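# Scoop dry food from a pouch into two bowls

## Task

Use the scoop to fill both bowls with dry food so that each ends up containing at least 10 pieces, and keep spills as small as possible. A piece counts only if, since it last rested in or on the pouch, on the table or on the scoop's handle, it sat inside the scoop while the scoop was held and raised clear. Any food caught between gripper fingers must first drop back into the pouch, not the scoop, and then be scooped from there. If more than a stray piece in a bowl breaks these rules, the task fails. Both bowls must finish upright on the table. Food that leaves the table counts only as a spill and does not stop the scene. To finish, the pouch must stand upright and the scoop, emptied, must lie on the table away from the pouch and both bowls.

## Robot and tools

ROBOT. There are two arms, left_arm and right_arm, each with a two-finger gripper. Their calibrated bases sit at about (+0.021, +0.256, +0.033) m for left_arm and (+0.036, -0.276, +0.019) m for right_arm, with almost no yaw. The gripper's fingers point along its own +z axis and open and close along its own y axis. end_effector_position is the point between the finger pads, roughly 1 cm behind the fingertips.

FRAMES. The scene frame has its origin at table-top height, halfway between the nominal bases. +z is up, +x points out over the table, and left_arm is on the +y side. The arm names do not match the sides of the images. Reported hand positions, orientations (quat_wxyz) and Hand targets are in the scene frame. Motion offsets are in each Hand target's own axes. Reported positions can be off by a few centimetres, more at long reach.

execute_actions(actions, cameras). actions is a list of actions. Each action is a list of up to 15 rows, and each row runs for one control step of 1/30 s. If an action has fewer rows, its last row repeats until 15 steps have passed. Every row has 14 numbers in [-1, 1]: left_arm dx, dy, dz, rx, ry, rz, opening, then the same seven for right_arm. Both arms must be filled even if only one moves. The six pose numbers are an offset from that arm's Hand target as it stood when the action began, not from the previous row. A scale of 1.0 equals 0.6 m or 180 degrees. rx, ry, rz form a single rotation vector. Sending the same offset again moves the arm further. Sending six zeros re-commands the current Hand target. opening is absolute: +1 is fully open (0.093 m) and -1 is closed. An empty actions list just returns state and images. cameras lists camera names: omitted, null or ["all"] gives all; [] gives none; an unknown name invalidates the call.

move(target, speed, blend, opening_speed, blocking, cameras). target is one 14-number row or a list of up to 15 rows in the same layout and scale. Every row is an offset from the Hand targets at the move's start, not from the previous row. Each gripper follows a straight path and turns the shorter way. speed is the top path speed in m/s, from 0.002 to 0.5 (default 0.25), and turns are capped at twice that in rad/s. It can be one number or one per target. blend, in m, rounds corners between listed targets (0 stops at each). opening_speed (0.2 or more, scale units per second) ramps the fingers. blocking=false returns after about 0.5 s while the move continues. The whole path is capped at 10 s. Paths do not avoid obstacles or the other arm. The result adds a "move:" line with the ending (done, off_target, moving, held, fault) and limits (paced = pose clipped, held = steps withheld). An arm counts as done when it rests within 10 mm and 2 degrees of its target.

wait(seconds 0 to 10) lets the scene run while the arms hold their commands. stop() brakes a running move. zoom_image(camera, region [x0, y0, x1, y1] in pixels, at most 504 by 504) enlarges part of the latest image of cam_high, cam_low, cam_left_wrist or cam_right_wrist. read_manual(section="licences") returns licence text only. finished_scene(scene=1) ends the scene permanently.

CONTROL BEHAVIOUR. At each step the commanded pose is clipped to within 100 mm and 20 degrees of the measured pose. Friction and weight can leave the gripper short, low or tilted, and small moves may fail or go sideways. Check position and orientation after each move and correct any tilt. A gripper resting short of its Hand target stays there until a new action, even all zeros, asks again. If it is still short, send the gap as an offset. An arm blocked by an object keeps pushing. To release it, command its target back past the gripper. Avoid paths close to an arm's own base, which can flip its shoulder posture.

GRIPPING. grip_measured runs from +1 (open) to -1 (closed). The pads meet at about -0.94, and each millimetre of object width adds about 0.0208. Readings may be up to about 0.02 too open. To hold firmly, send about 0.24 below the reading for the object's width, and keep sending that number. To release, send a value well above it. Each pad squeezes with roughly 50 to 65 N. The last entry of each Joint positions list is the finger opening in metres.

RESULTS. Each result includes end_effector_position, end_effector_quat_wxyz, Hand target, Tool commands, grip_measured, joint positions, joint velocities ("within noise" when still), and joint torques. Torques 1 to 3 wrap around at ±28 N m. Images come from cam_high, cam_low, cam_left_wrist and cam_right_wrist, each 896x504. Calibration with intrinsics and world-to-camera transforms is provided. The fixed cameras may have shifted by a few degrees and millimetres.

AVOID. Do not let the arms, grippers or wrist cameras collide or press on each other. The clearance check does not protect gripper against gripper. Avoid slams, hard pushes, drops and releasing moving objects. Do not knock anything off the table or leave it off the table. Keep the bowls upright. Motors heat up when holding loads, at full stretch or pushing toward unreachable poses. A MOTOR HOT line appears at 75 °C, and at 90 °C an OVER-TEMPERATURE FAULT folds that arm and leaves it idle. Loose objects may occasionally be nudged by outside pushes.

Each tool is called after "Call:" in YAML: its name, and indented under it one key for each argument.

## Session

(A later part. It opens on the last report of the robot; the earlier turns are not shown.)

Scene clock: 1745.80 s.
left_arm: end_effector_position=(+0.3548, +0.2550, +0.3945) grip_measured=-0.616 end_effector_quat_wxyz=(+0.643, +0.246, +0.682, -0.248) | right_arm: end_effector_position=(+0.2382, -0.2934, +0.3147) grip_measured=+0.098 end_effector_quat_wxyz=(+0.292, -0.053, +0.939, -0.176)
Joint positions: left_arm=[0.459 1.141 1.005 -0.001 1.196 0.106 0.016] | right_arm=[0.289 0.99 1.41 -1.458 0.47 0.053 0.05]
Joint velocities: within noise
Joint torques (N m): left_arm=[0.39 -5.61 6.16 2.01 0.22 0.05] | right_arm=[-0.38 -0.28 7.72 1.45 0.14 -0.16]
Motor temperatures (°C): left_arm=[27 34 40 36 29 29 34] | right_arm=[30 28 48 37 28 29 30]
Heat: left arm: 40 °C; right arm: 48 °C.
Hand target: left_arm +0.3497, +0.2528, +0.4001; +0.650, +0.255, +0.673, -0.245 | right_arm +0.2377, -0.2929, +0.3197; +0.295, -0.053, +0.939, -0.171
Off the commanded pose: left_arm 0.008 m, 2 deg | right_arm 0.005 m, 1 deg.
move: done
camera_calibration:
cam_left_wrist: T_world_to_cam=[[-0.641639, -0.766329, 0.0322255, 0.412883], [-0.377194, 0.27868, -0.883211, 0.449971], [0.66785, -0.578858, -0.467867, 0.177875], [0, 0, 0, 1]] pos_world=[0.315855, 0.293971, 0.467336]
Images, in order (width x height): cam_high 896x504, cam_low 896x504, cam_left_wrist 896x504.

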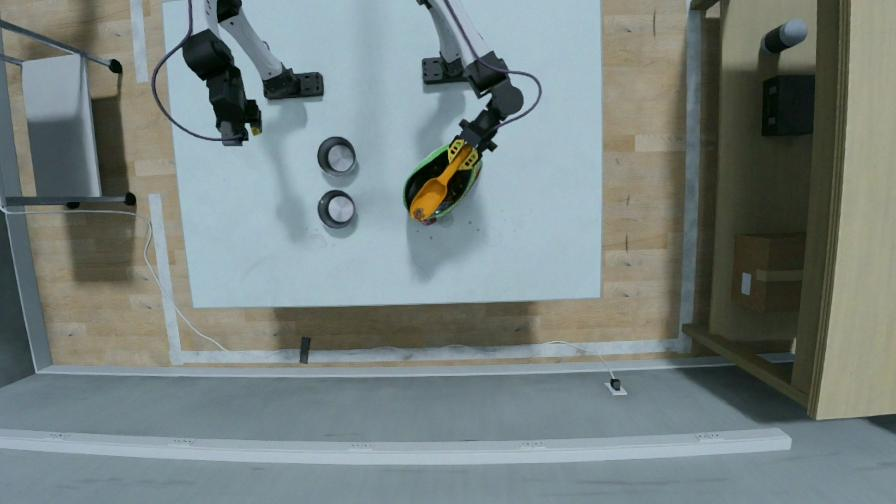

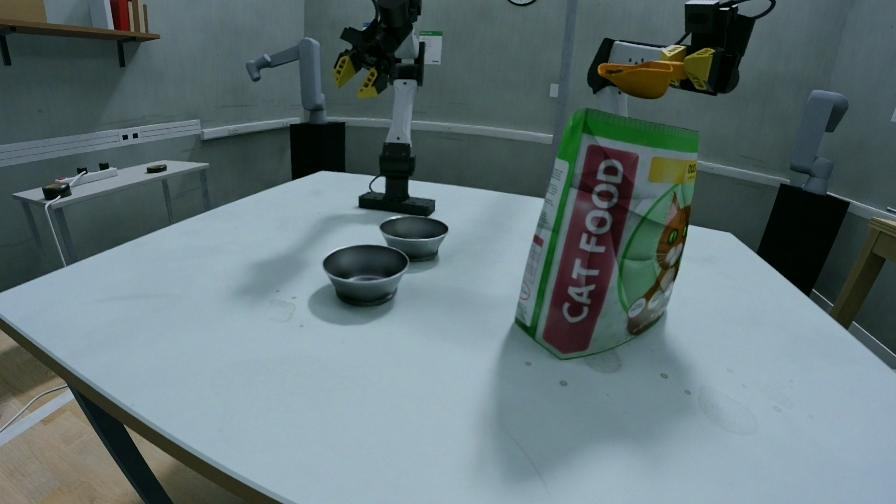

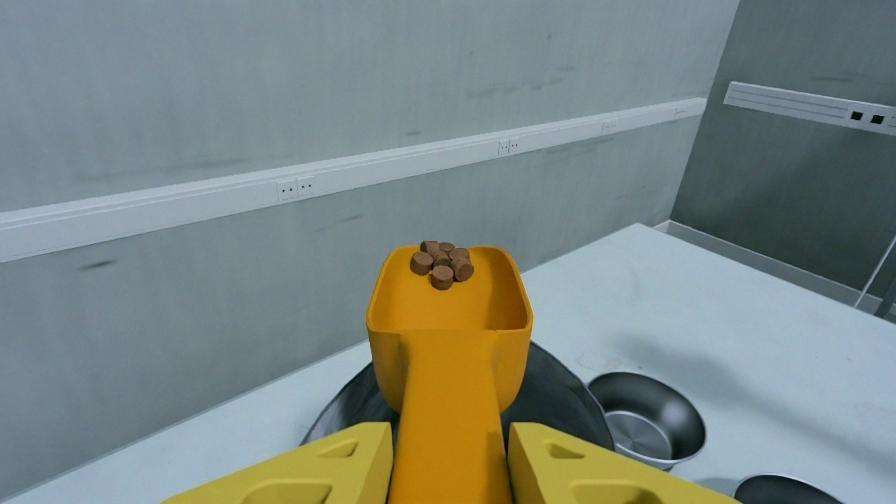

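Call:
zoom_image:
  camera: "cam_low"
  region: [560, 20, 800, 140]

Call:
zoom_image:
  camera: "cam_high"
  region: [380, 110, 520, 240]

Scaled by 2.100 from the camera's 896x504 image, which has a finer 1280x720 frame.

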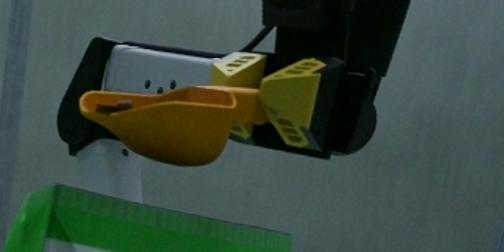

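Scaled by 3.600 from the camera's 896x504 image, which has a finer 1280x720 frame.

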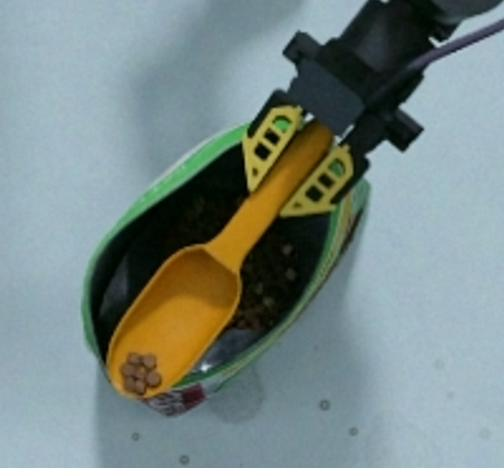

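Call:
move:
  target:
    - [-0.02,-0.1218,0.0955,0.1039,-0.0661,-0.0072,-0.9,0,0,0,0,0,0,0.1]
    - [0.156,-0.2867,0.3048,0.1039,-0.0661,-0.0072,-0.9,0,0,0,0,0,0,0.1]
  speed: 0.15
  blend: 0.03
  cameras: ["cam_left_wrist","cam_high","cam_low"]

Scene clock: 1794.17 s.
left_arm: end_effector_position=(+0.3698, +0.0046, +0.2967) grip_measured=-0.616 end_effector_quat_wxyz=(+0.652, +0.323, +0.564, -0.390) | right_arm: end_effector_position=(+0.2382, -0.2934, +0.3147) grip_measured=+0.098 end_effector_quat_wxyz=(+0.292, -0.053, +0.939, -0.176)
Joint positions: left_arm=[-0.404 1.557 0.656 1.099 0.671 -0.142 0.016] | right_arm=[0.289 0.99 1.41 -1.458 0.47 0.053 0.05]
Joint velocities: within noise
Joint torques (N m): left_arm=[-0.23 -6.49 5.75 2.26 -0.26 0.2] | right_arm=[-0.39 -0.28 7.71 1.45 0.14 -0.16]
Motor temperatures (°C): left_arm=[26 34 40 40 28 29 34] | right_arm=[30 28 48 37 28 29 30]
Heat: left arm: 40 °C; right arm: 48 °C.
Hand target: left_arm +0.3706, +0.0050, +0.3000; +0.663, +0.322, +0.556, -0.383 | right_arm +0.2377, -0.2929, +0.3197; +0.295, -0.053, +0.939, -0.171
Off the commanded pose: left_arm 0.003 m, 2 deg | right_arm 0.005 m, 1 deg.
move: done
camera_calibration:
cam_left_wrist: T_world_to_cam=[[-0.865893, -0.499279, 0.0308291, 0.315898], [-0.164566, 0.226122, -0.960097, 0.383476], [0.472385, -0.836415, -0.277962, -0.00562235], [0, 0, 0, 1]] pos_world=[0.339297, 0.0663063, 0.356872]
Images, in order (width x height): cam_high 896x504, cam_low 896x504, cam_left_wrist 896x504.

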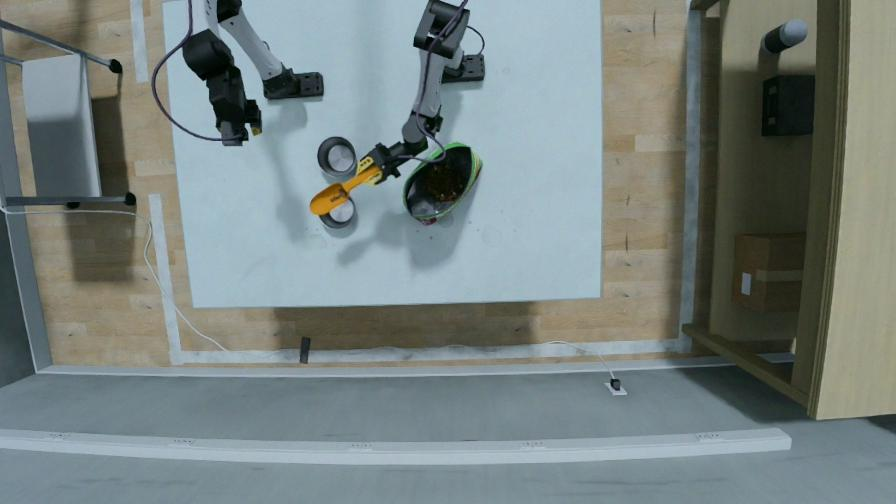

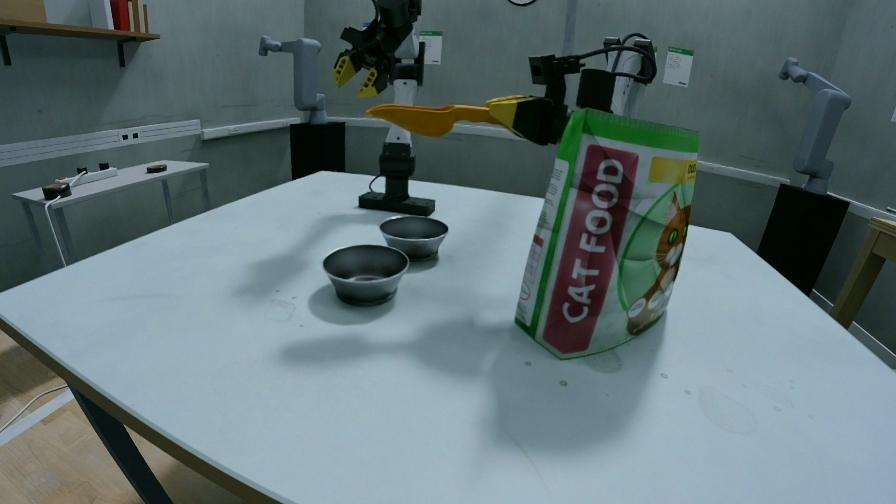

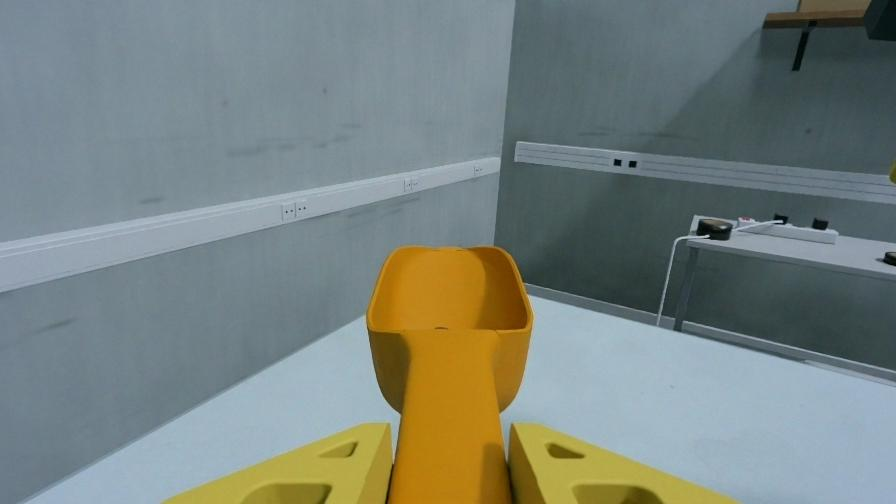

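Call:
move:
  target:
    - [0.197,0.0033,0.0137,0,0.178,0,-0.9,0,0,0,0,0,0,0.1]
    - [0.1583,0.003,0.0933,0,0.288,0,-0.9,0,0,0,0,0,0,0.1]
    - [0.1345,0.0033,0.1887,0,0.4,0,-0.9,0,0,0,0,0,0,0.1]
  speed: [0.15,0.12,0.12]
  cameras: ["cam_left_wrist","cam_high"]

Scene clock: 1828.03 s.
left_arm: end_effector_position=(+0.4334, -0.1014, +0.2380) grip_measured=-0.616 end_effector_quat_wxyz=(+0.215, +0.483, +0.839, -0.128) | right_arm: end_effector_position=(+0.2382, -0.2934, +0.3147) grip_measured=+0.098 end_effector_quat_wxyz=(+0.292, -0.053, +0.939, -0.176)
Joint positions: left_arm=[-0.681 2.481 2.841 -1.461 0.191 0.343 0.016] | right_arm=[0.289 0.99 1.41 -1.458 0.47 0.053 0.05]
Joint velocities: within noise
Joint torques (N m): left_arm=[-0.29 -13.44 7.66 1.25 -0.04 0.13] | right_arm=[-0.39 -0.28 7.69 1.47 0.15 -0.16]
Motor temperatures (°C): left_arm=[26 36 41 42 28 29 34] | right_arm=[30 28 48 37 28 29 30]
Heat: left arm: 42 °C; right arm: 48 °C.
Hand target: left_arm +0.4348, -0.1027, +0.2401; +0.209, +0.486, +0.840, -0.121 | right_arm +0.2377, -0.2929, +0.3197; +0.295, -0.053, +0.939, -0.171
Off the commanded pose: left_arm 0.003 m, 1 deg | right_arm 0.005 m, 1 deg.
elbow stopped short (left arm): the move would have taken joint 3 (elbow) straighter than the controller allows.
move: done
camera_calibration:
cam_left_wrist: T_world_to_cam=[[-0.856523, -0.516106, -0.00155254, 0.321821], [-0.514815, 0.854585, -0.0681942, 0.364761], [0.0365222, -0.0576106, -0.997671, 0.298458], [0, 0, 0, 1]] pos_world=[0.452531, -0.128431, 0.323137]
Images, in order (width x height): cam_high 896x504, cam_left_wrist 896x504.

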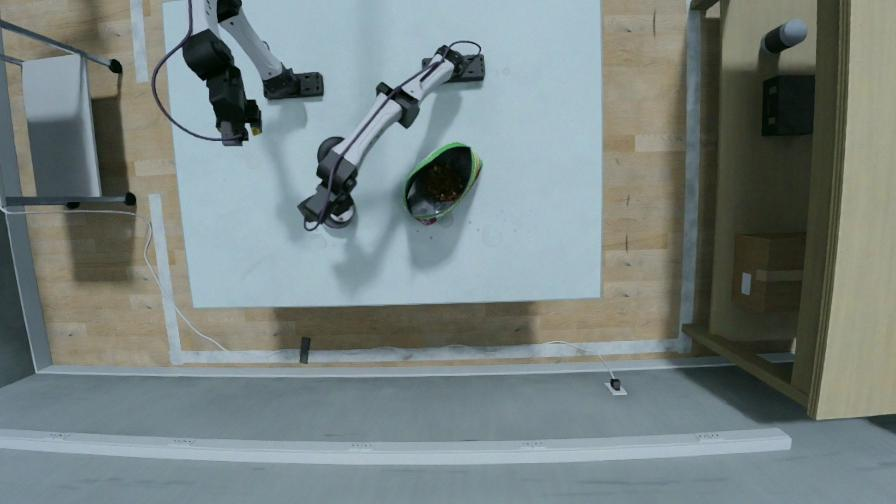

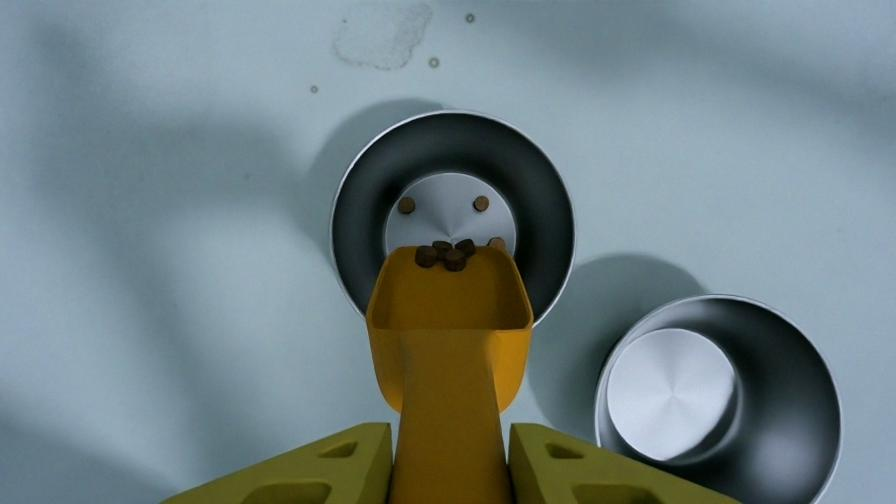

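Call:
move:
  target:
    - [-0.037,0,0.0304,0,0.083,0,-0.9,0,0,0,0,0,0,0.1]
    - [-0.037,0.02,0.0304,0,0.083,0,-0.9,0,0,0,0,0,0,0.1]
    - [-0.037,0,0.0304,0,0.089,0,-0.9,0,0,0,0,0,0,0.1]
  speed: 0.2
  cameras: ["cam_left_wrist"]

Scene clock: 1840.47 s.
left_arm: end_effector_position=(+0.4437, -0.1229, +0.2274) grip_measured=-0.616 end_effector_quat_wxyz=(+0.246, +0.480, +0.837, -0.091) | right_arm: end_effector_position=(+0.2382, -0.2934, +0.3147) grip_measured=+0.098 end_effector_quat_wxyz=(+0.292, -0.053, +0.939, -0.176)
Joint positions: left_arm=[-0.73 2.516 2.841 -1.373 0.087 0.314 0.016] | right_arm=[0.289 0.99 1.41 -1.458 0.47 0.053 0.05]
Joint velocities: within noise
Joint torques (N m): left_arm=[-0.32 -14.13 7.83 1.57 -0.11 0.04] | right_arm=[-0.36 -0.29 7.72 1.44 0.14 -0.16]
Motor temperatures (°C): left_arm=[26 41 42 41 28 29 34] | right_arm=[30 28 48 37 28 29 30]
Heat: left arm: 42 °C; right arm: 48 °C.
Hand target: left_arm +0.4489, -0.1271, +0.2346; +0.091, +0.498, +0.861, -0.052 | right_arm +0.2377, -0.2929, +0.3197; +0.295, -0.053, +0.939, -0.171
Off the commanded pose: left_arm 0.010 m, 19 deg | right_arm 0.005 m, 1 deg.
elbow stopped short (left arm): the move would have taken joint 3 (elbow) straighter than the controller allows.
move: off_target (left_arm)
camera_calibration:
cam_left_wrist: T_world_to_cam=[[-0.83929, -0.535952, -0.0913618, 0.32989], [-0.529206, 0.843845, -0.0886924, 0.397464], [0.12463, -0.0260894, -0.99186, 0.249753], [0, 0, 0, 1]] pos_world=[0.456087, -0.152077, 0.313111]
Images, in order (width x height): cam_left_wrist 896x504.

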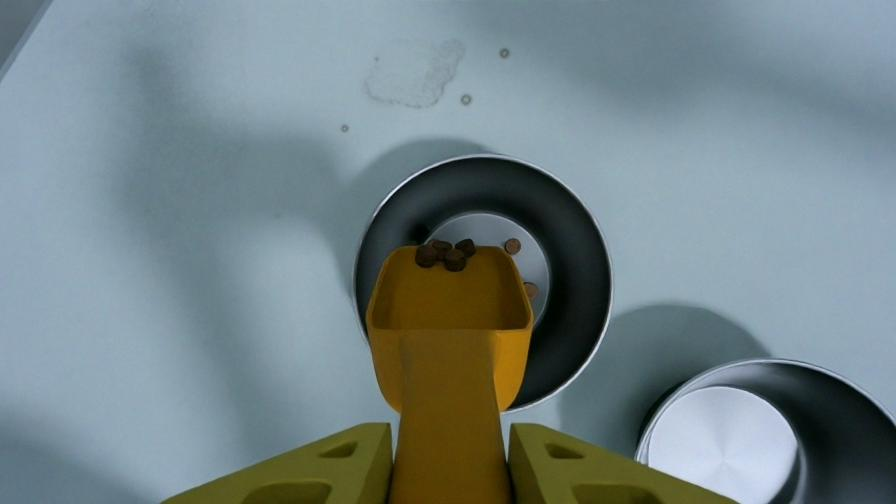

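Call:
move:
  target: [0,0,0,0,0,0,-0.9,0,0,0,0,0,0,0.1]
  cameras: ["cam_left_wrist","cam_high"]

Scene clock: 1881.27 s.
left_arm: end_effector_position=(+0.4439, -0.1227, +0.2274) grip_measured=-0.616 end_effector_quat_wxyz=(+0.246, +0.480, +0.837, -0.090) | right_arm: end_effector_position=(+0.2382, -0.2934, +0.3147) grip_measured=+0.098 end_effector_quat_wxyz=(+0.292, -0.053, +0.939, -0.176)
Joint positions: left_arm=[-0.73 2.516 2.841 -1.373 0.085 0.314 0.016] | right_arm=[0.289 0.99 1.41 -1.458 0.47 0.053 0.05]
Joint velocities: within noise
Joint torques (N m): left_arm=[-0.27 -14.13 7.82 1.58 -0.11 0.04] | right_arm=[-0.38 -0.27 7.68 1.46 0.15 -0.15]
Motor temperatures (°C): left_arm=[26 52 44 41 28 29 34] | right_arm=[30 28 48 37 28 29 30]
Heat: left arm: 52 °C; right arm: 48 °C.
Hand target: left_arm +0.4489, -0.1271, +0.2346; +0.091, +0.498, +0.861, -0.052 | right_arm +0.2377, -0.2929, +0.3197; +0.295, -0.053, +0.939, -0.171
Off the commanded pose: left_arm 0.010 m, 19 deg | right_arm 0.005 m, 1 deg.
elbow stopped short (left arm): the move would have taken joint 3 (elbow) straighter than the controller allows.
move: off_target (left_arm)
camera_calibration:
cam_left_wrist: T_world_to_cam=[[-0.838802, -0.5365, -0.0926199, 0.330137], [-0.529774, 0.84353, -0.0882961, 0.397519], [0.125498, -0.0249954, -0.991779, 0.249447], [0, 0, 0, 1]] pos_world=[0.45621, -0.151966, 0.313073]
Images, in order (width x height): cam_high 896x504, cam_left_wrist 896x504.

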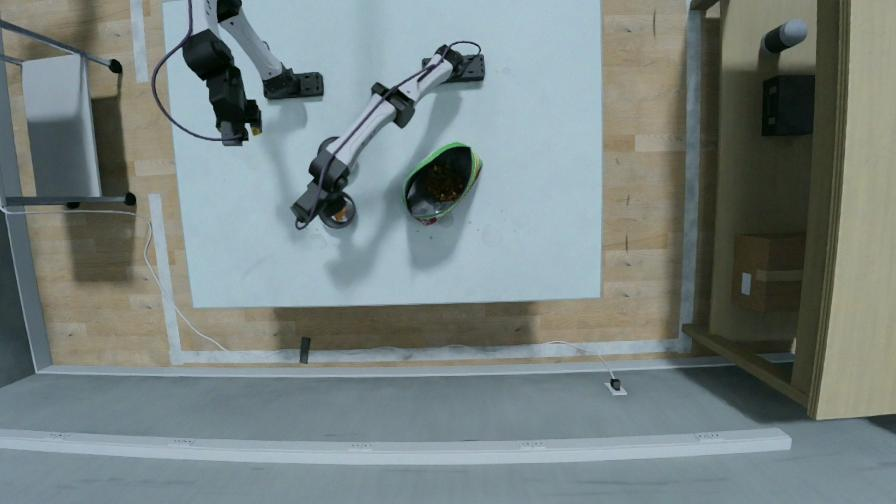

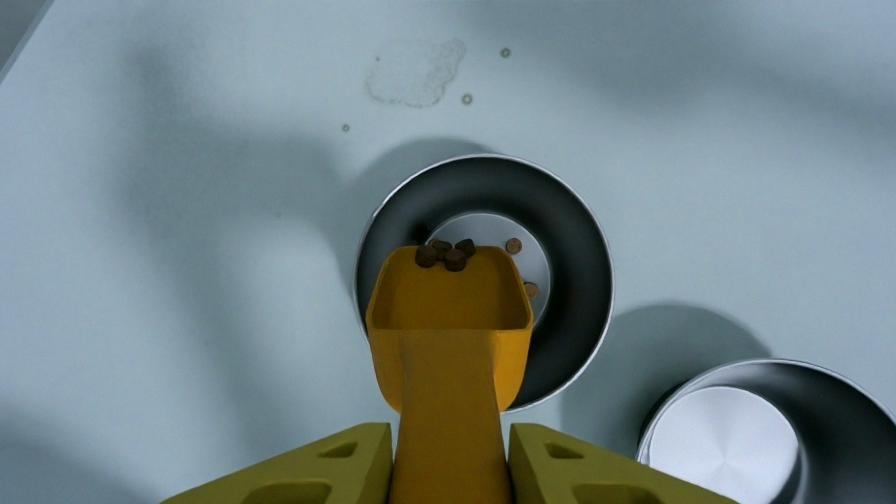

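Call:
move:
  target: [0.0502,-0.0013,-0.0199,0,-0.028,0,-0.9,0,0,0,0,0,0,0.1]
  cameras: ["cam_left_wrist"]
  speed: 0.08

Scene clock: 1899.47 s.
left_arm: end_effector_position=(+0.4326, -0.1008, +0.2159) grip_measured=-0.616 end_effector_quat_wxyz=(+0.196, +0.482, +0.850, -0.081) | right_arm: end_effector_position=(+0.2382, -0.2934, +0.3147) grip_measured=+0.098 end_effector_quat_wxyz=(+0.292, -0.053, +0.939, -0.176)
Joint positions: left_arm=[-0.711 2.516 2.841 -1.479 0.092 0.328 0.016] | right_arm=[0.289 0.99 1.41 -1.458 0.47 0.053 0.05]
Joint velocities: within noise
Joint torques (N m): left_arm=[0.44 -17.24 7.68 1.17 0.18 0.19] | right_arm=[-0.39 -0.28 7.73 1.46 0.14 -0.15]
Motor temperatures (°C): left_arm=[26 55 44 41 28 29 34] | right_arm=[30 28 48 37 28 29 30]
Heat: left arm: 55 °C; right arm: 48 °C.
Hand target: left_arm +0.4322, -0.0999, +0.2400; +0.128, +0.495, +0.856, -0.074 | right_arm +0.2377, -0.2929, +0.3197; +0.295, -0.053, +0.939, -0.171
Off the commanded pose: left_arm 0.024 m, 8 deg | right_arm 0.005 m, 1 deg.
elbow stopped short (left arm): the move would have taken joint 3 (elbow) straighter than the controller allows.
move: off_target (left_arm)
camera_calibration:
cam_left_wrist: T_world_to_cam=[[-0.842888, -0.534681, -0.0604614, 0.326371], [-0.536219, 0.843999, 0.0116288, 0.353318], [0.0448117, 0.0422223, -0.998103, 0.282991], [0, 0, 0, 1]] pos_world=[0.451869, -0.135644, 0.298078]
Images, in order (width x height): cam_left_wrist 896x504.

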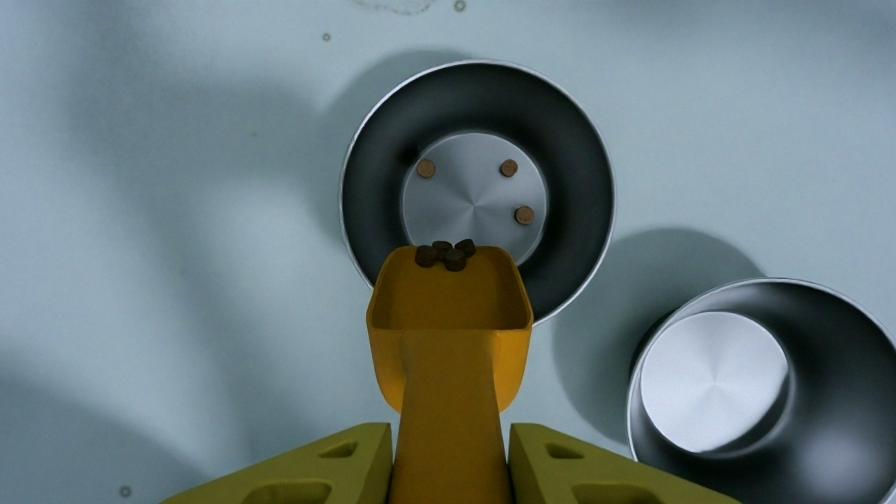

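Call:
move:
  target:
    - [0.0018,-0.0063,-0.0389,0,-0.111,0,-0.9,0,0,0,0,0,0,0.1]
    - [0.1563,-0.2306,-0.086,0,-0.111,0,-0.9,0,0,0,0,0,0,0.1]
    - [0.0895,-0.2277,-0.036,0,0.028,0,-0.9,0,0,0,0,0,0,0.1]
  cameras: ["cam_left_wrist"]
  speed: 0.1
  blend: 0.01

Scene clock: 1946.17 s.
left_arm: end_effector_position=(+0.2842, -0.1163, +0.2412) grip_measured=-0.616 end_effector_quat_wxyz=(+0.104, +0.499, +0.858, -0.064) | right_arm: end_effector_position=(+0.2382, -0.2934, +0.3147) grip_measured=+0.098 end_effector_quat_wxyz=(+0.292, -0.053, +0.939, -0.176)
Joint positions: left_arm=[-0.968 2.191 2.422 -1.56 0.034 0.106 0.016] | right_arm=[0.289 0.99 1.41 -1.458 0.47 0.053 0.05]
Joint velocities: within noise
Joint torques (N m): left_arm=[-0.39 -11.69 7.62 0.77 -0.16 0.05] | right_arm=[-0.38 -0.28 7.71 1.46 0.14 -0.16]
Motor temperatures (°C): left_arm=[26 65 45 40 28 29 34] | right_arm=[30 28 48 37 28 29 30]
Heat: left arm: 65 °C; right arm: 48 °C.
Hand target: left_arm +0.2850, -0.1179, +0.2448; +0.090, +0.498, +0.861, -0.052 | right_arm +0.2377, -0.2929, +0.3197; +0.295, -0.053, +0.939, -0.171
Off the commanded pose: left_arm 0.004 m, 2 deg | right_arm 0.005 m, 1 deg.
joint sent to its limit (left arm) — joint 4 (wrist pitch), lower limit. The joint targets still meet the commanded pose.
move: done
camera_calibration:
cam_left_wrist: T_world_to_cam=[[-0.862048, -0.506797, -0.00552061, 0.189932], [-0.498385, 0.845658, 0.190984, 0.232761], [-0.0921216, 0.167389, -0.981578, 0.36506], [0, 0, 0, 1]] pos_world=[0.313365, -0.161686, 0.314929]
Images, in order (width x height): cam_left_wrist 896x504.

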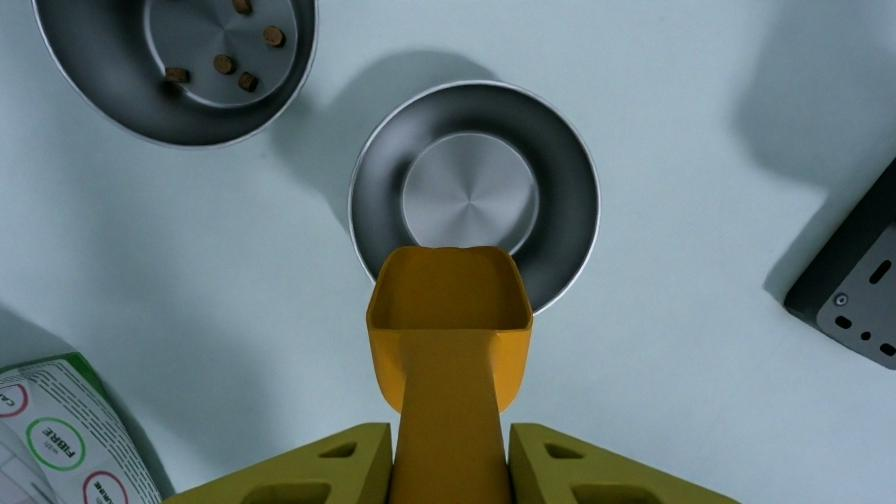

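Call:
move:
  target:
    - [0.0345,0.0988,-0.101,0,-0.2667,0,-0.9,0,0,0,0,0,0,0.1]
    - [0.1488,0.2263,-0.2277,0,-0.4222,0,-0.9,0,0,0,0,0,0,0.1]
    - [0.287,0.3177,-0.3422,-0.087,-0.418,-0.073,-0.9,0,0,0,0,0,0,0.1]
    - [0.4177,0.4022,-0.353,-0.087,-0.418,-0.073,-0.9,0,0,0,0,0,0,0.1]
  cameras: ["cam_left_wrist","cam_high"]
  speed: 0.2
  blend: 0.02

Scene clock: 1968.27 s.
left_arm: end_effector_position=(+0.3511, +0.2538, +0.3873) grip_measured=-0.616 end_effector_quat_wxyz=(+0.641, +0.236, +0.685, -0.252) | right_arm: end_effector_position=(+0.2382, -0.2934, +0.3147) grip_measured=+0.098 end_effector_quat_wxyz=(+0.292, -0.053, +0.939, -0.176)
Joint positions: left_arm=[0.46 1.118 0.964 0.016 1.189 0.086 0.016] | right_arm=[0.289 0.99 1.41 -1.458 0.47 0.053 0.05]
Joint velocities: within noise
Joint torques (N m): left_arm=[0.23 -3.66 9.29 1.89 0.21 0.2] | right_arm=[-0.38 -0.27 7.71 1.45 0.15 -0.16]
Motor temperatures (°C): left_arm=[26 57 46 40 28 29 34] | right_arm=[30 28 48 37 28 29 30]
Heat: left arm: 57 °C; right arm: 48 °C.
Hand target: left_arm +0.3502, +0.2528, +0.4002; +0.650, +0.253, +0.673, -0.244 | right_arm +0.2377, -0.2929, +0.3197; +0.295, -0.053, +0.939, -0.171
Off the commanded pose: left_arm 0.013 m, 3 deg | right_arm 0.005 m, 1 deg.
move: off_target (left_arm)
camera_calibration:
cam_left_wrist: T_world_to_cam=[[-0.634197, -0.771445, 0.051635, 0.40102], [-0.391429, 0.262762, -0.881895, 0.451132], [0.666766, -0.579507, -0.468609, 0.17714], [0, 0, 0, 1]] pos_world=[0.312801, 0.293479, 0.460154]
Images, in order (width x height): cam_high 896x504, cam_left_wrist 896x504.

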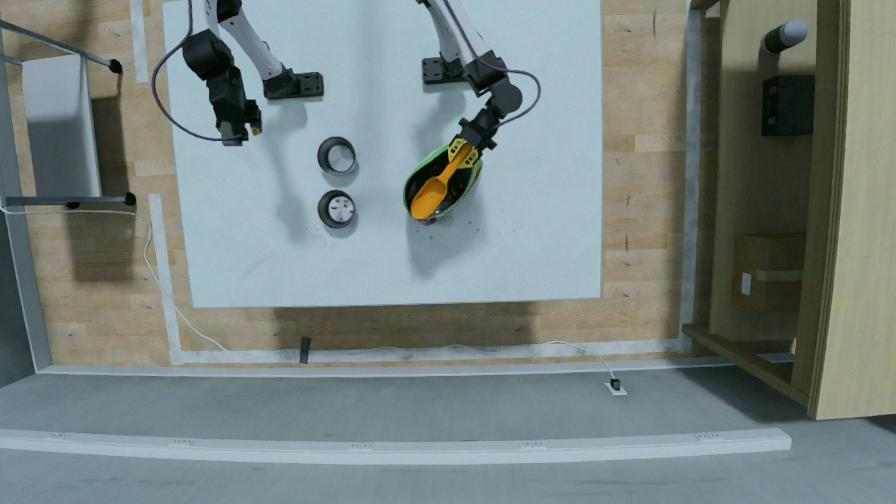

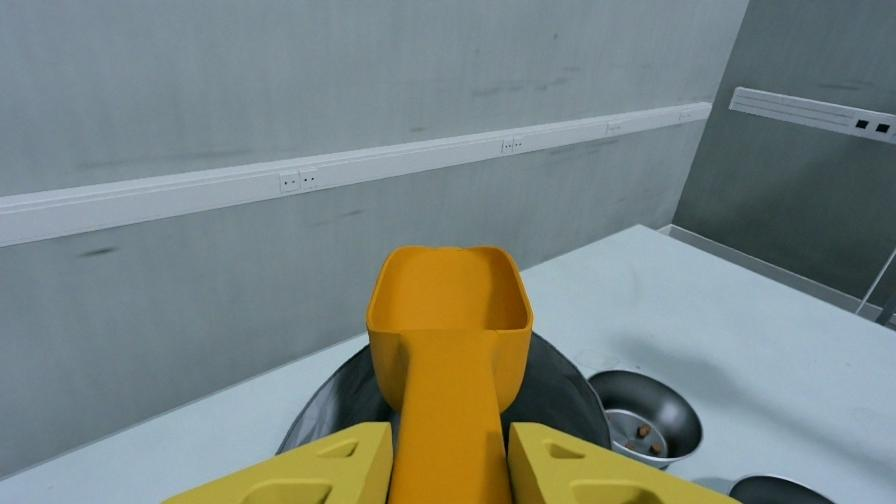

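Call:
move:
  target:
    - [0.0494,0,0.0185,0,0.111,0,-0.9,0,0,0,0,0,0,0.1]
    - [0.1158,0,0.029,0,0.239,0,-0.9,0,0,0,0,0,0,0.1]
    - [0.1574,0,0.0305,0,0.35,0,-0.9,0,0,0,0,0,0,0.1]
  cameras: ["cam_left_wrist"]
  speed: 0.15
  blend: 0.02

Call:
move:
  target:
    - [0.0016,0.0133,0.0232,0,0.028,0,-0.9,0,0,0,0,0,0,0.1]
    - [0.0087,-0.0133,0.0382,0,0.05,0,-0.9,0,0,0,0,0,0,0.1]
    - [0.0113,0.0133,0.0518,0,0.061,0,-0.9,0,0,0,0,0,0,0.1]
    - [0.0155,-0.0133,0.0608,0,0.061,0,-0.9,0,0,0,0,0,0,0.1]
    - [0.0177,0.0133,0.0653,0,0.044,0,-0.9,0,0,0,0,0,0,0.1]
    - [0.0145,-0.0133,0.0667,0,0.017,0,-0.9,0,0,0,0,0,0,0.1]
    - [0.0108,0.0133,0.0665,0,-0.011,0,-0.9,0,0,0,0,0,0,0.1]
    - [0.0078,-0.0133,0.0643,0,-0.039,0,-0.9,0,0,0,0,0,0,0.1]
    - [0.0065,0,0.0613,0,-0.067,0,-0.9,0,0,0,0,0,0,0.1]
  cameras: ["cam_left_wrist"]
  speed: 0.055
  blend: 0.003

Scene clock: 2012.10 s.
left_arm: end_effector_position=(+0.3598, +0.2426, +0.3010) grip_measured=-0.616 end_effector_quat_wxyz=(+0.201, +0.344, +0.913, -0.082) | right_arm: end_effector_position=(+0.2382, -0.2934, +0.3147) grip_measured=+0.098 end_effector_quat_wxyz=(+0.292, -0.053, +0.939, -0.176)
Joint positions: left_arm=[0.096 1.657 1.887 -1.507 0.329 0.794 0.016] | right_arm=[0.289 0.99 1.41 -1.458 0.47 0.053 0.05]
Joint velocities: within noise
Joint torques (N m): left_arm=[-0.36 -7.01 7.72 0.88 0.1 0.05] | right_arm=[-0.36 -0.25 7.75 1.45 0.14 -0.15]
Motor temperatures (°C): left_arm=[26 43 49 42 28 29 34] | right_arm=[30 28 48 37 28 29 30]
Heat: left arm: 49 °C; right arm: 48 °C.
Hand target: left_arm +0.3616, +0.2431, +0.3052; +0.203, +0.343, +0.914, -0.075 | right_arm +0.2377, -0.2929, +0.3197; +0.295, -0.053, +0.939, -0.171
Off the commanded pose: left_arm 0.005 m, 1 deg | right_arm 0.005 m, 1 deg.
move: done
camera_calibration:
cam_left_wrist: T_world_to_cam=[[-0.649709, -0.760182, 0.000833831, 0.420519], [-0.760183, 0.649708, -0.00120858, 0.155031], [0.000376995, -0.00141909, -0.999999, 0.383865], [0, 0, 0, 1]] pos_world=[0.390922, 0.219491, 0.383701]
Images, in order (width x height): cam_left_wrist 896x504.

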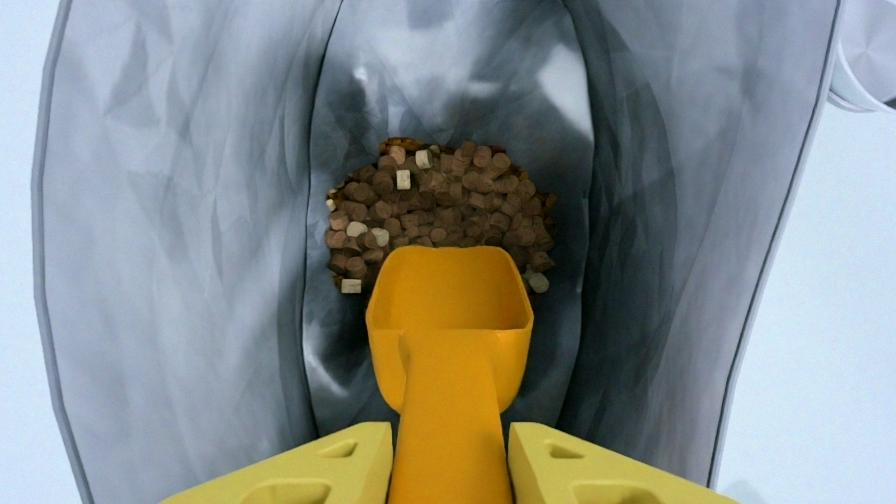

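Scene clock: 2018.17 s.
left_arm: end_effector_position=(+0.3710, +0.2372, +0.2680) grip_measured=-0.616 end_effector_quat_wxyz=(+0.286, +0.330, +0.894, -0.105) | right_arm: end_effector_position=(+0.2382, -0.2934, +0.3147) grip_measured=+0.098 end_effector_quat_wxyz=(+0.292, -0.053, +0.939, -0.176)
Joint positions: left_arm=[0.134 1.51 1.518 -1.146 0.457 0.765 0.016] | right_arm=[0.289 0.99 1.41 -1.458 0.47 0.053 0.05]
Joint velocities: within noise
Joint torques (N m): left_arm=[0.54 -7.94 4.9 1.37 0.53 0.19] | right_arm=[-0.36 -0.24 7.71 1.45 0.15 -0.16]
Motor temperatures (°C): left_arm=[26 43 48 41 28 29 34] | right_arm=[30 28 48 37 28 29 30]
Heat: left arm: 48 °C; right arm: 48 °C.
Hand target: left_arm +0.3706, +0.2353, +0.2702; +0.298, +0.333, +0.888, -0.111 | right_arm +0.2377, -0.2929, +0.3197; +0.295, -0.053, +0.939, -0.171
Off the commanded pose: left_arm 0.003 m, 2 deg | right_arm 0.005 m, 1 deg.
move: done
camera_calibration:
cam_left_wrist: T_world_to_cam=[[-0.635639, -0.771947, -0.00781748, 0.423582], [-0.758257, 0.626203, -0.181429, 0.220173], [0.144949, -0.109396, -0.983373, 0.318448], [0, 0, 0, 1]] pos_world=[0.390034, 0.223947, 0.356411]
Images, in order (width x height): cam_left_wrist 896x504.

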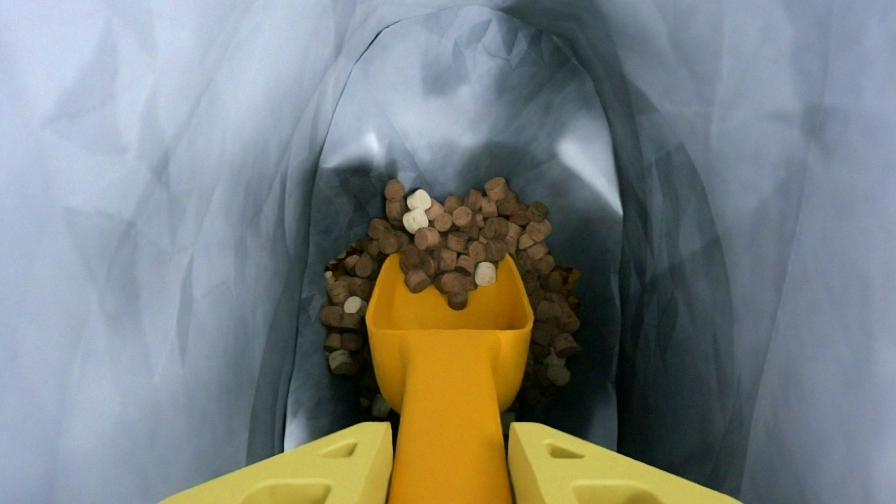

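Call:
move:
  target:
    - [0.005,0.0133,-0.0142,0,-0.044,0,-0.9,0,0,0,0,0,0,0.1]
    - [0.005,-0.0133,-0.035,0,-0.089,0,-0.9,0,0,0,0,0,0,0.1]
    - [0,0,-0.0625,0,-0.139,0,-0.9,0,0,0,0,0,0,0.1]
    - [-0.0365,0,-0.1187,0,-0.211,0,-0.9,0,0,0,0,0,0,0.1]
    - [-0.0942,0,-0.2005,0,-0.2833,0,-0.9,0,0,0,0,0,0,0.1]
  cameras: ["cam_left_wrist"]
  speed: [0.055,0.055,0.06,0.08,0.1]
  blend: 0.005

Scene clock: 2040.73 s.
left_arm: end_effector_position=(+0.3543, +0.2545, +0.3947) grip_measured=-0.616 end_effector_quat_wxyz=(+0.643, +0.246, +0.681, -0.249) | right_arm: end_effector_position=(+0.2382, -0.2934, +0.3147) grip_measured=+0.098 end_effector_quat_wxyz=(+0.292, -0.053, +0.939, -0.176)
Joint positions: left_arm=[0.459 1.139 1.003 0.001 1.196 0.103 0.016] | right_arm=[0.289 0.99 1.41 -1.458 0.47 0.053 0.05]
Joint velocities: within noise
Joint torques (N m): left_arm=[0.39 -5.55 6.17 1.98 0.15 0.06] | right_arm=[-0.38 -0.28 7.71 1.45 0.14 -0.17]
Motor temperatures (°C): left_arm=[26 43 46 41 28 29 34] | right_arm=[30 28 48 37 28 29 30]
Heat: left arm: 46 °C; right arm: 48 °C.
Hand target: left_arm +0.3499, +0.2531, +0.4002; +0.651, +0.253, +0.673, -0.244 | right_arm +0.2377, -0.2929, +0.3197; +0.295, -0.053, +0.939, -0.171
Off the commanded pose: left_arm 0.007 m, 2 deg | right_arm 0.005 m, 1 deg.
move: done
camera_calibration:
cam_left_wrist: T_world_to_cam=[[-0.64214, -0.765901, 0.0324405, 0.412227], [-0.376455, 0.278195, -0.883679, 0.450132], [0.667786, -0.579658, -0.466968, 0.177934], [0, 0, 0, 1]] pos_world=[0.31534, 0.293641, 0.467489]
Images, in order (width x height): cam_left_wrist 896x504.

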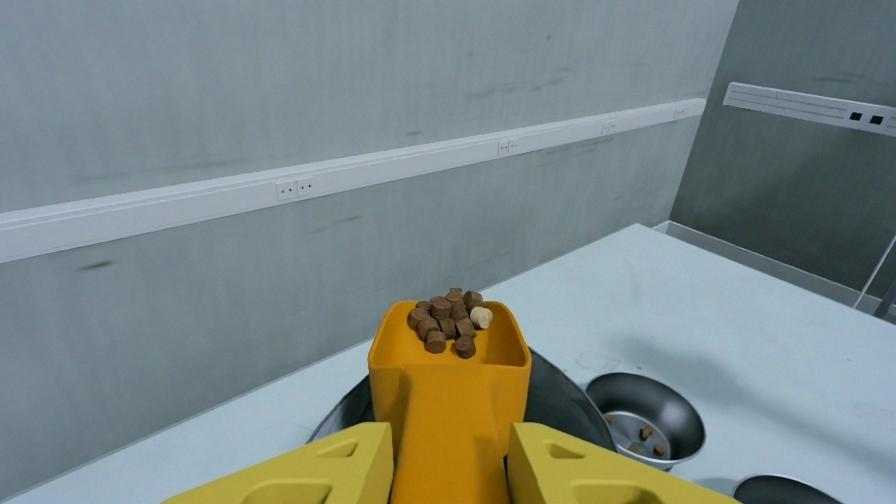

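Call:
move:
  target: [0,0,0,0,-0.083,0,-0.9,0,0,0,0,0,0,0.1]
  cameras: ["cam_left_wrist"]
  speed: 0.1

Call:
zoom_image:
  camera: "cam_left_wrist"
  region: [330, 240, 570, 410]

Scene clock: 2048.40 s.
left_arm: end_effector_position=(+0.3486, +0.2529, +0.3999) grip_measured=-0.616 end_effector_quat_wxyz=(+0.728, +0.223, +0.587, -0.276) | right_arm: end_effector_position=(+0.2382, -0.2934, +0.3147) grip_measured=+0.098 end_effector_quat_wxyz=(+0.292, -0.053, +0.939, -0.176)
Joint positions: left_arm=[0.452 1.199 0.691 1.05 1.149 -0.501 0.016] | right_arm=[0.289 0.99 1.41 -1.458 0.47 0.053 0.05]
Joint velocities: within noise
Joint torques (N m): left_arm=[-0.43 -3.55 5.76 1.59 -0.52 0.04] | right_arm=[-0.39 -0.27 7.73 1.46 0.14 -0.16]
Motor temperatures (°C): left_arm=[26 42 46 42 28 29 34] | right_arm=[30 28 48 37 28 29 30]
Heat: left arm: 46 °C; right arm: 48 °C.
Hand target: left_arm +0.3499, +0.2531, +0.4002; +0.733, +0.219, +0.583, -0.275 | right_arm +0.2377, -0.2929, +0.3197; +0.295, -0.053, +0.939, -0.171
Off the commanded pose: left_arm 0.001 m, 1 deg | right_arm 0.005 m, 1 deg.
move: done
camera_calibration:
cam_left_wrist: T_world_to_cam=[[-0.653643, -0.756708, 0.0119889, 0.416994], [-0.175539, 0.136183, -0.975008, 0.455427], [0.736163, -0.639412, -0.221847, 0.0764845], [0, 0, 0, 1]] pos_world=[0.296206, 0.302426, 0.456013]
Images, in order (width x height): cam_left_wrist 896x504.

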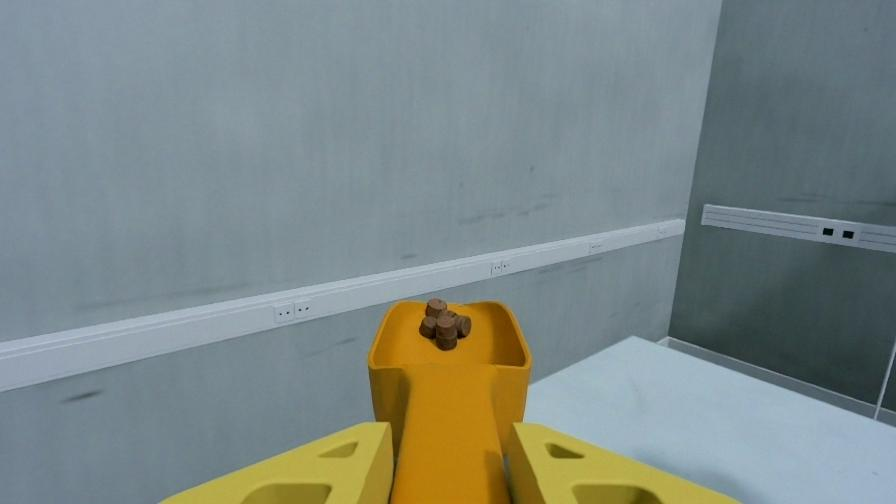

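Scaled by 2.100 from the camera's 896x504 image, which has a finer 1280x720 frame.

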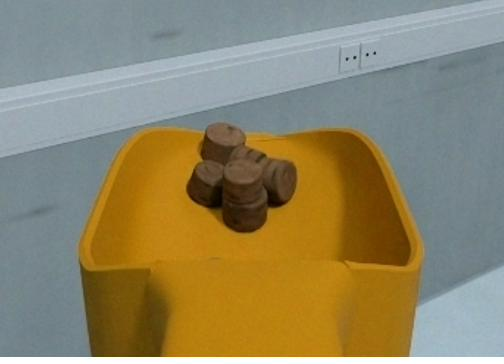

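Call:
move:
  target: [0,0,0,0,0,0,-0.9,0,0,0,0,0,0,0.1]
  cameras: ["cam_high","cam_left_wrist"]

Call:
zoom_image:
  camera: "cam_high"
  region: [390, 130, 500, 240]

Scene clock: 2055.73 s.
left_arm: end_effector_position=(+0.3485, +0.2529, +0.4001) grip_measured=-0.616 end_effector_quat_wxyz=(+0.728, +0.224, +0.587, -0.276) | right_arm: end_effector_position=(+0.2382, -0.2934, +0.3147) grip_measured=+0.098 end_effector_quat_wxyz=(+0.292, -0.053, +0.939, -0.176)
Joint positions: left_arm=[0.452 1.199 0.691 1.052 1.149 -0.501 0.016] | right_arm=[0.289 0.99 1.41 -1.458 0.47 0.053 0.05]
Joint velocities: within noise
Joint torques (N m): left_arm=[-0.42 -3.54 5.78 1.59 -0.52 0.04] | right_arm=[-0.39 -0.28 7.69 1.46 0.14 -0.16]
Motor temperatures (°C): left_arm=[26 41 45 42 28 29 34] | right_arm=[30 28 48 37 28 29 30]
Heat: left arm: 45 °C; right arm: 48 °C.
Hand target: left_arm +0.3499, +0.2531, +0.4002; +0.733, +0.219, +0.583, -0.275 | right_arm +0.2377, -0.2929, +0.3197; +0.295, -0.053, +0.939, -0.171
Off the commanded pose: left_arm 0.001 m, 1 deg | right_arm 0.005 m, 1 deg.
move: done
camera_calibration:
cam_left_wrist: T_world_to_cam=[[-0.653775, -0.756604, 0.0113177, 0.417176], [-0.174679, 0.136352, -0.975139, 0.455308], [0.736251, -0.639499, -0.221306, 0.0763416], [0, 0, 0, 1]] pos_world=[0.296065, 0.302375, 0.456162]
Images, in order (width x height): cam_high 896x504, cam_left_wrist 896x504.

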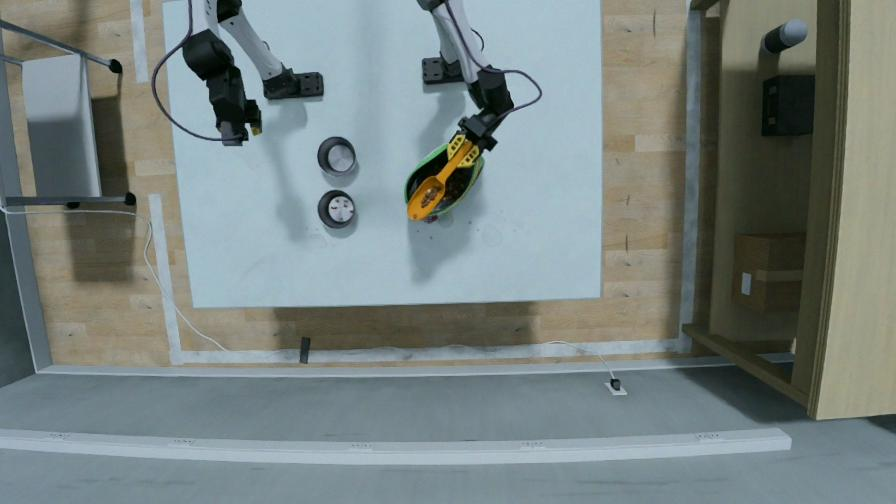

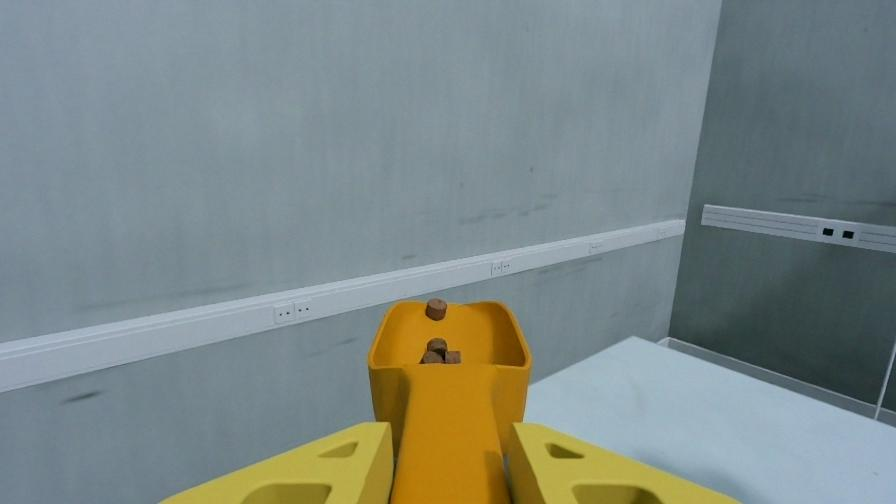

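Scaled by 4.582 from the camera's 896x504 image, which has a finer 1280x720 frame.

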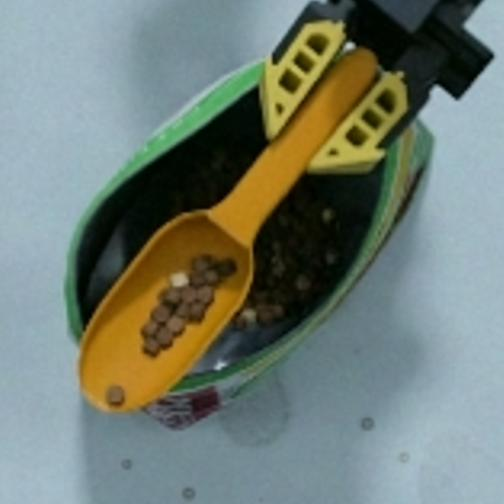

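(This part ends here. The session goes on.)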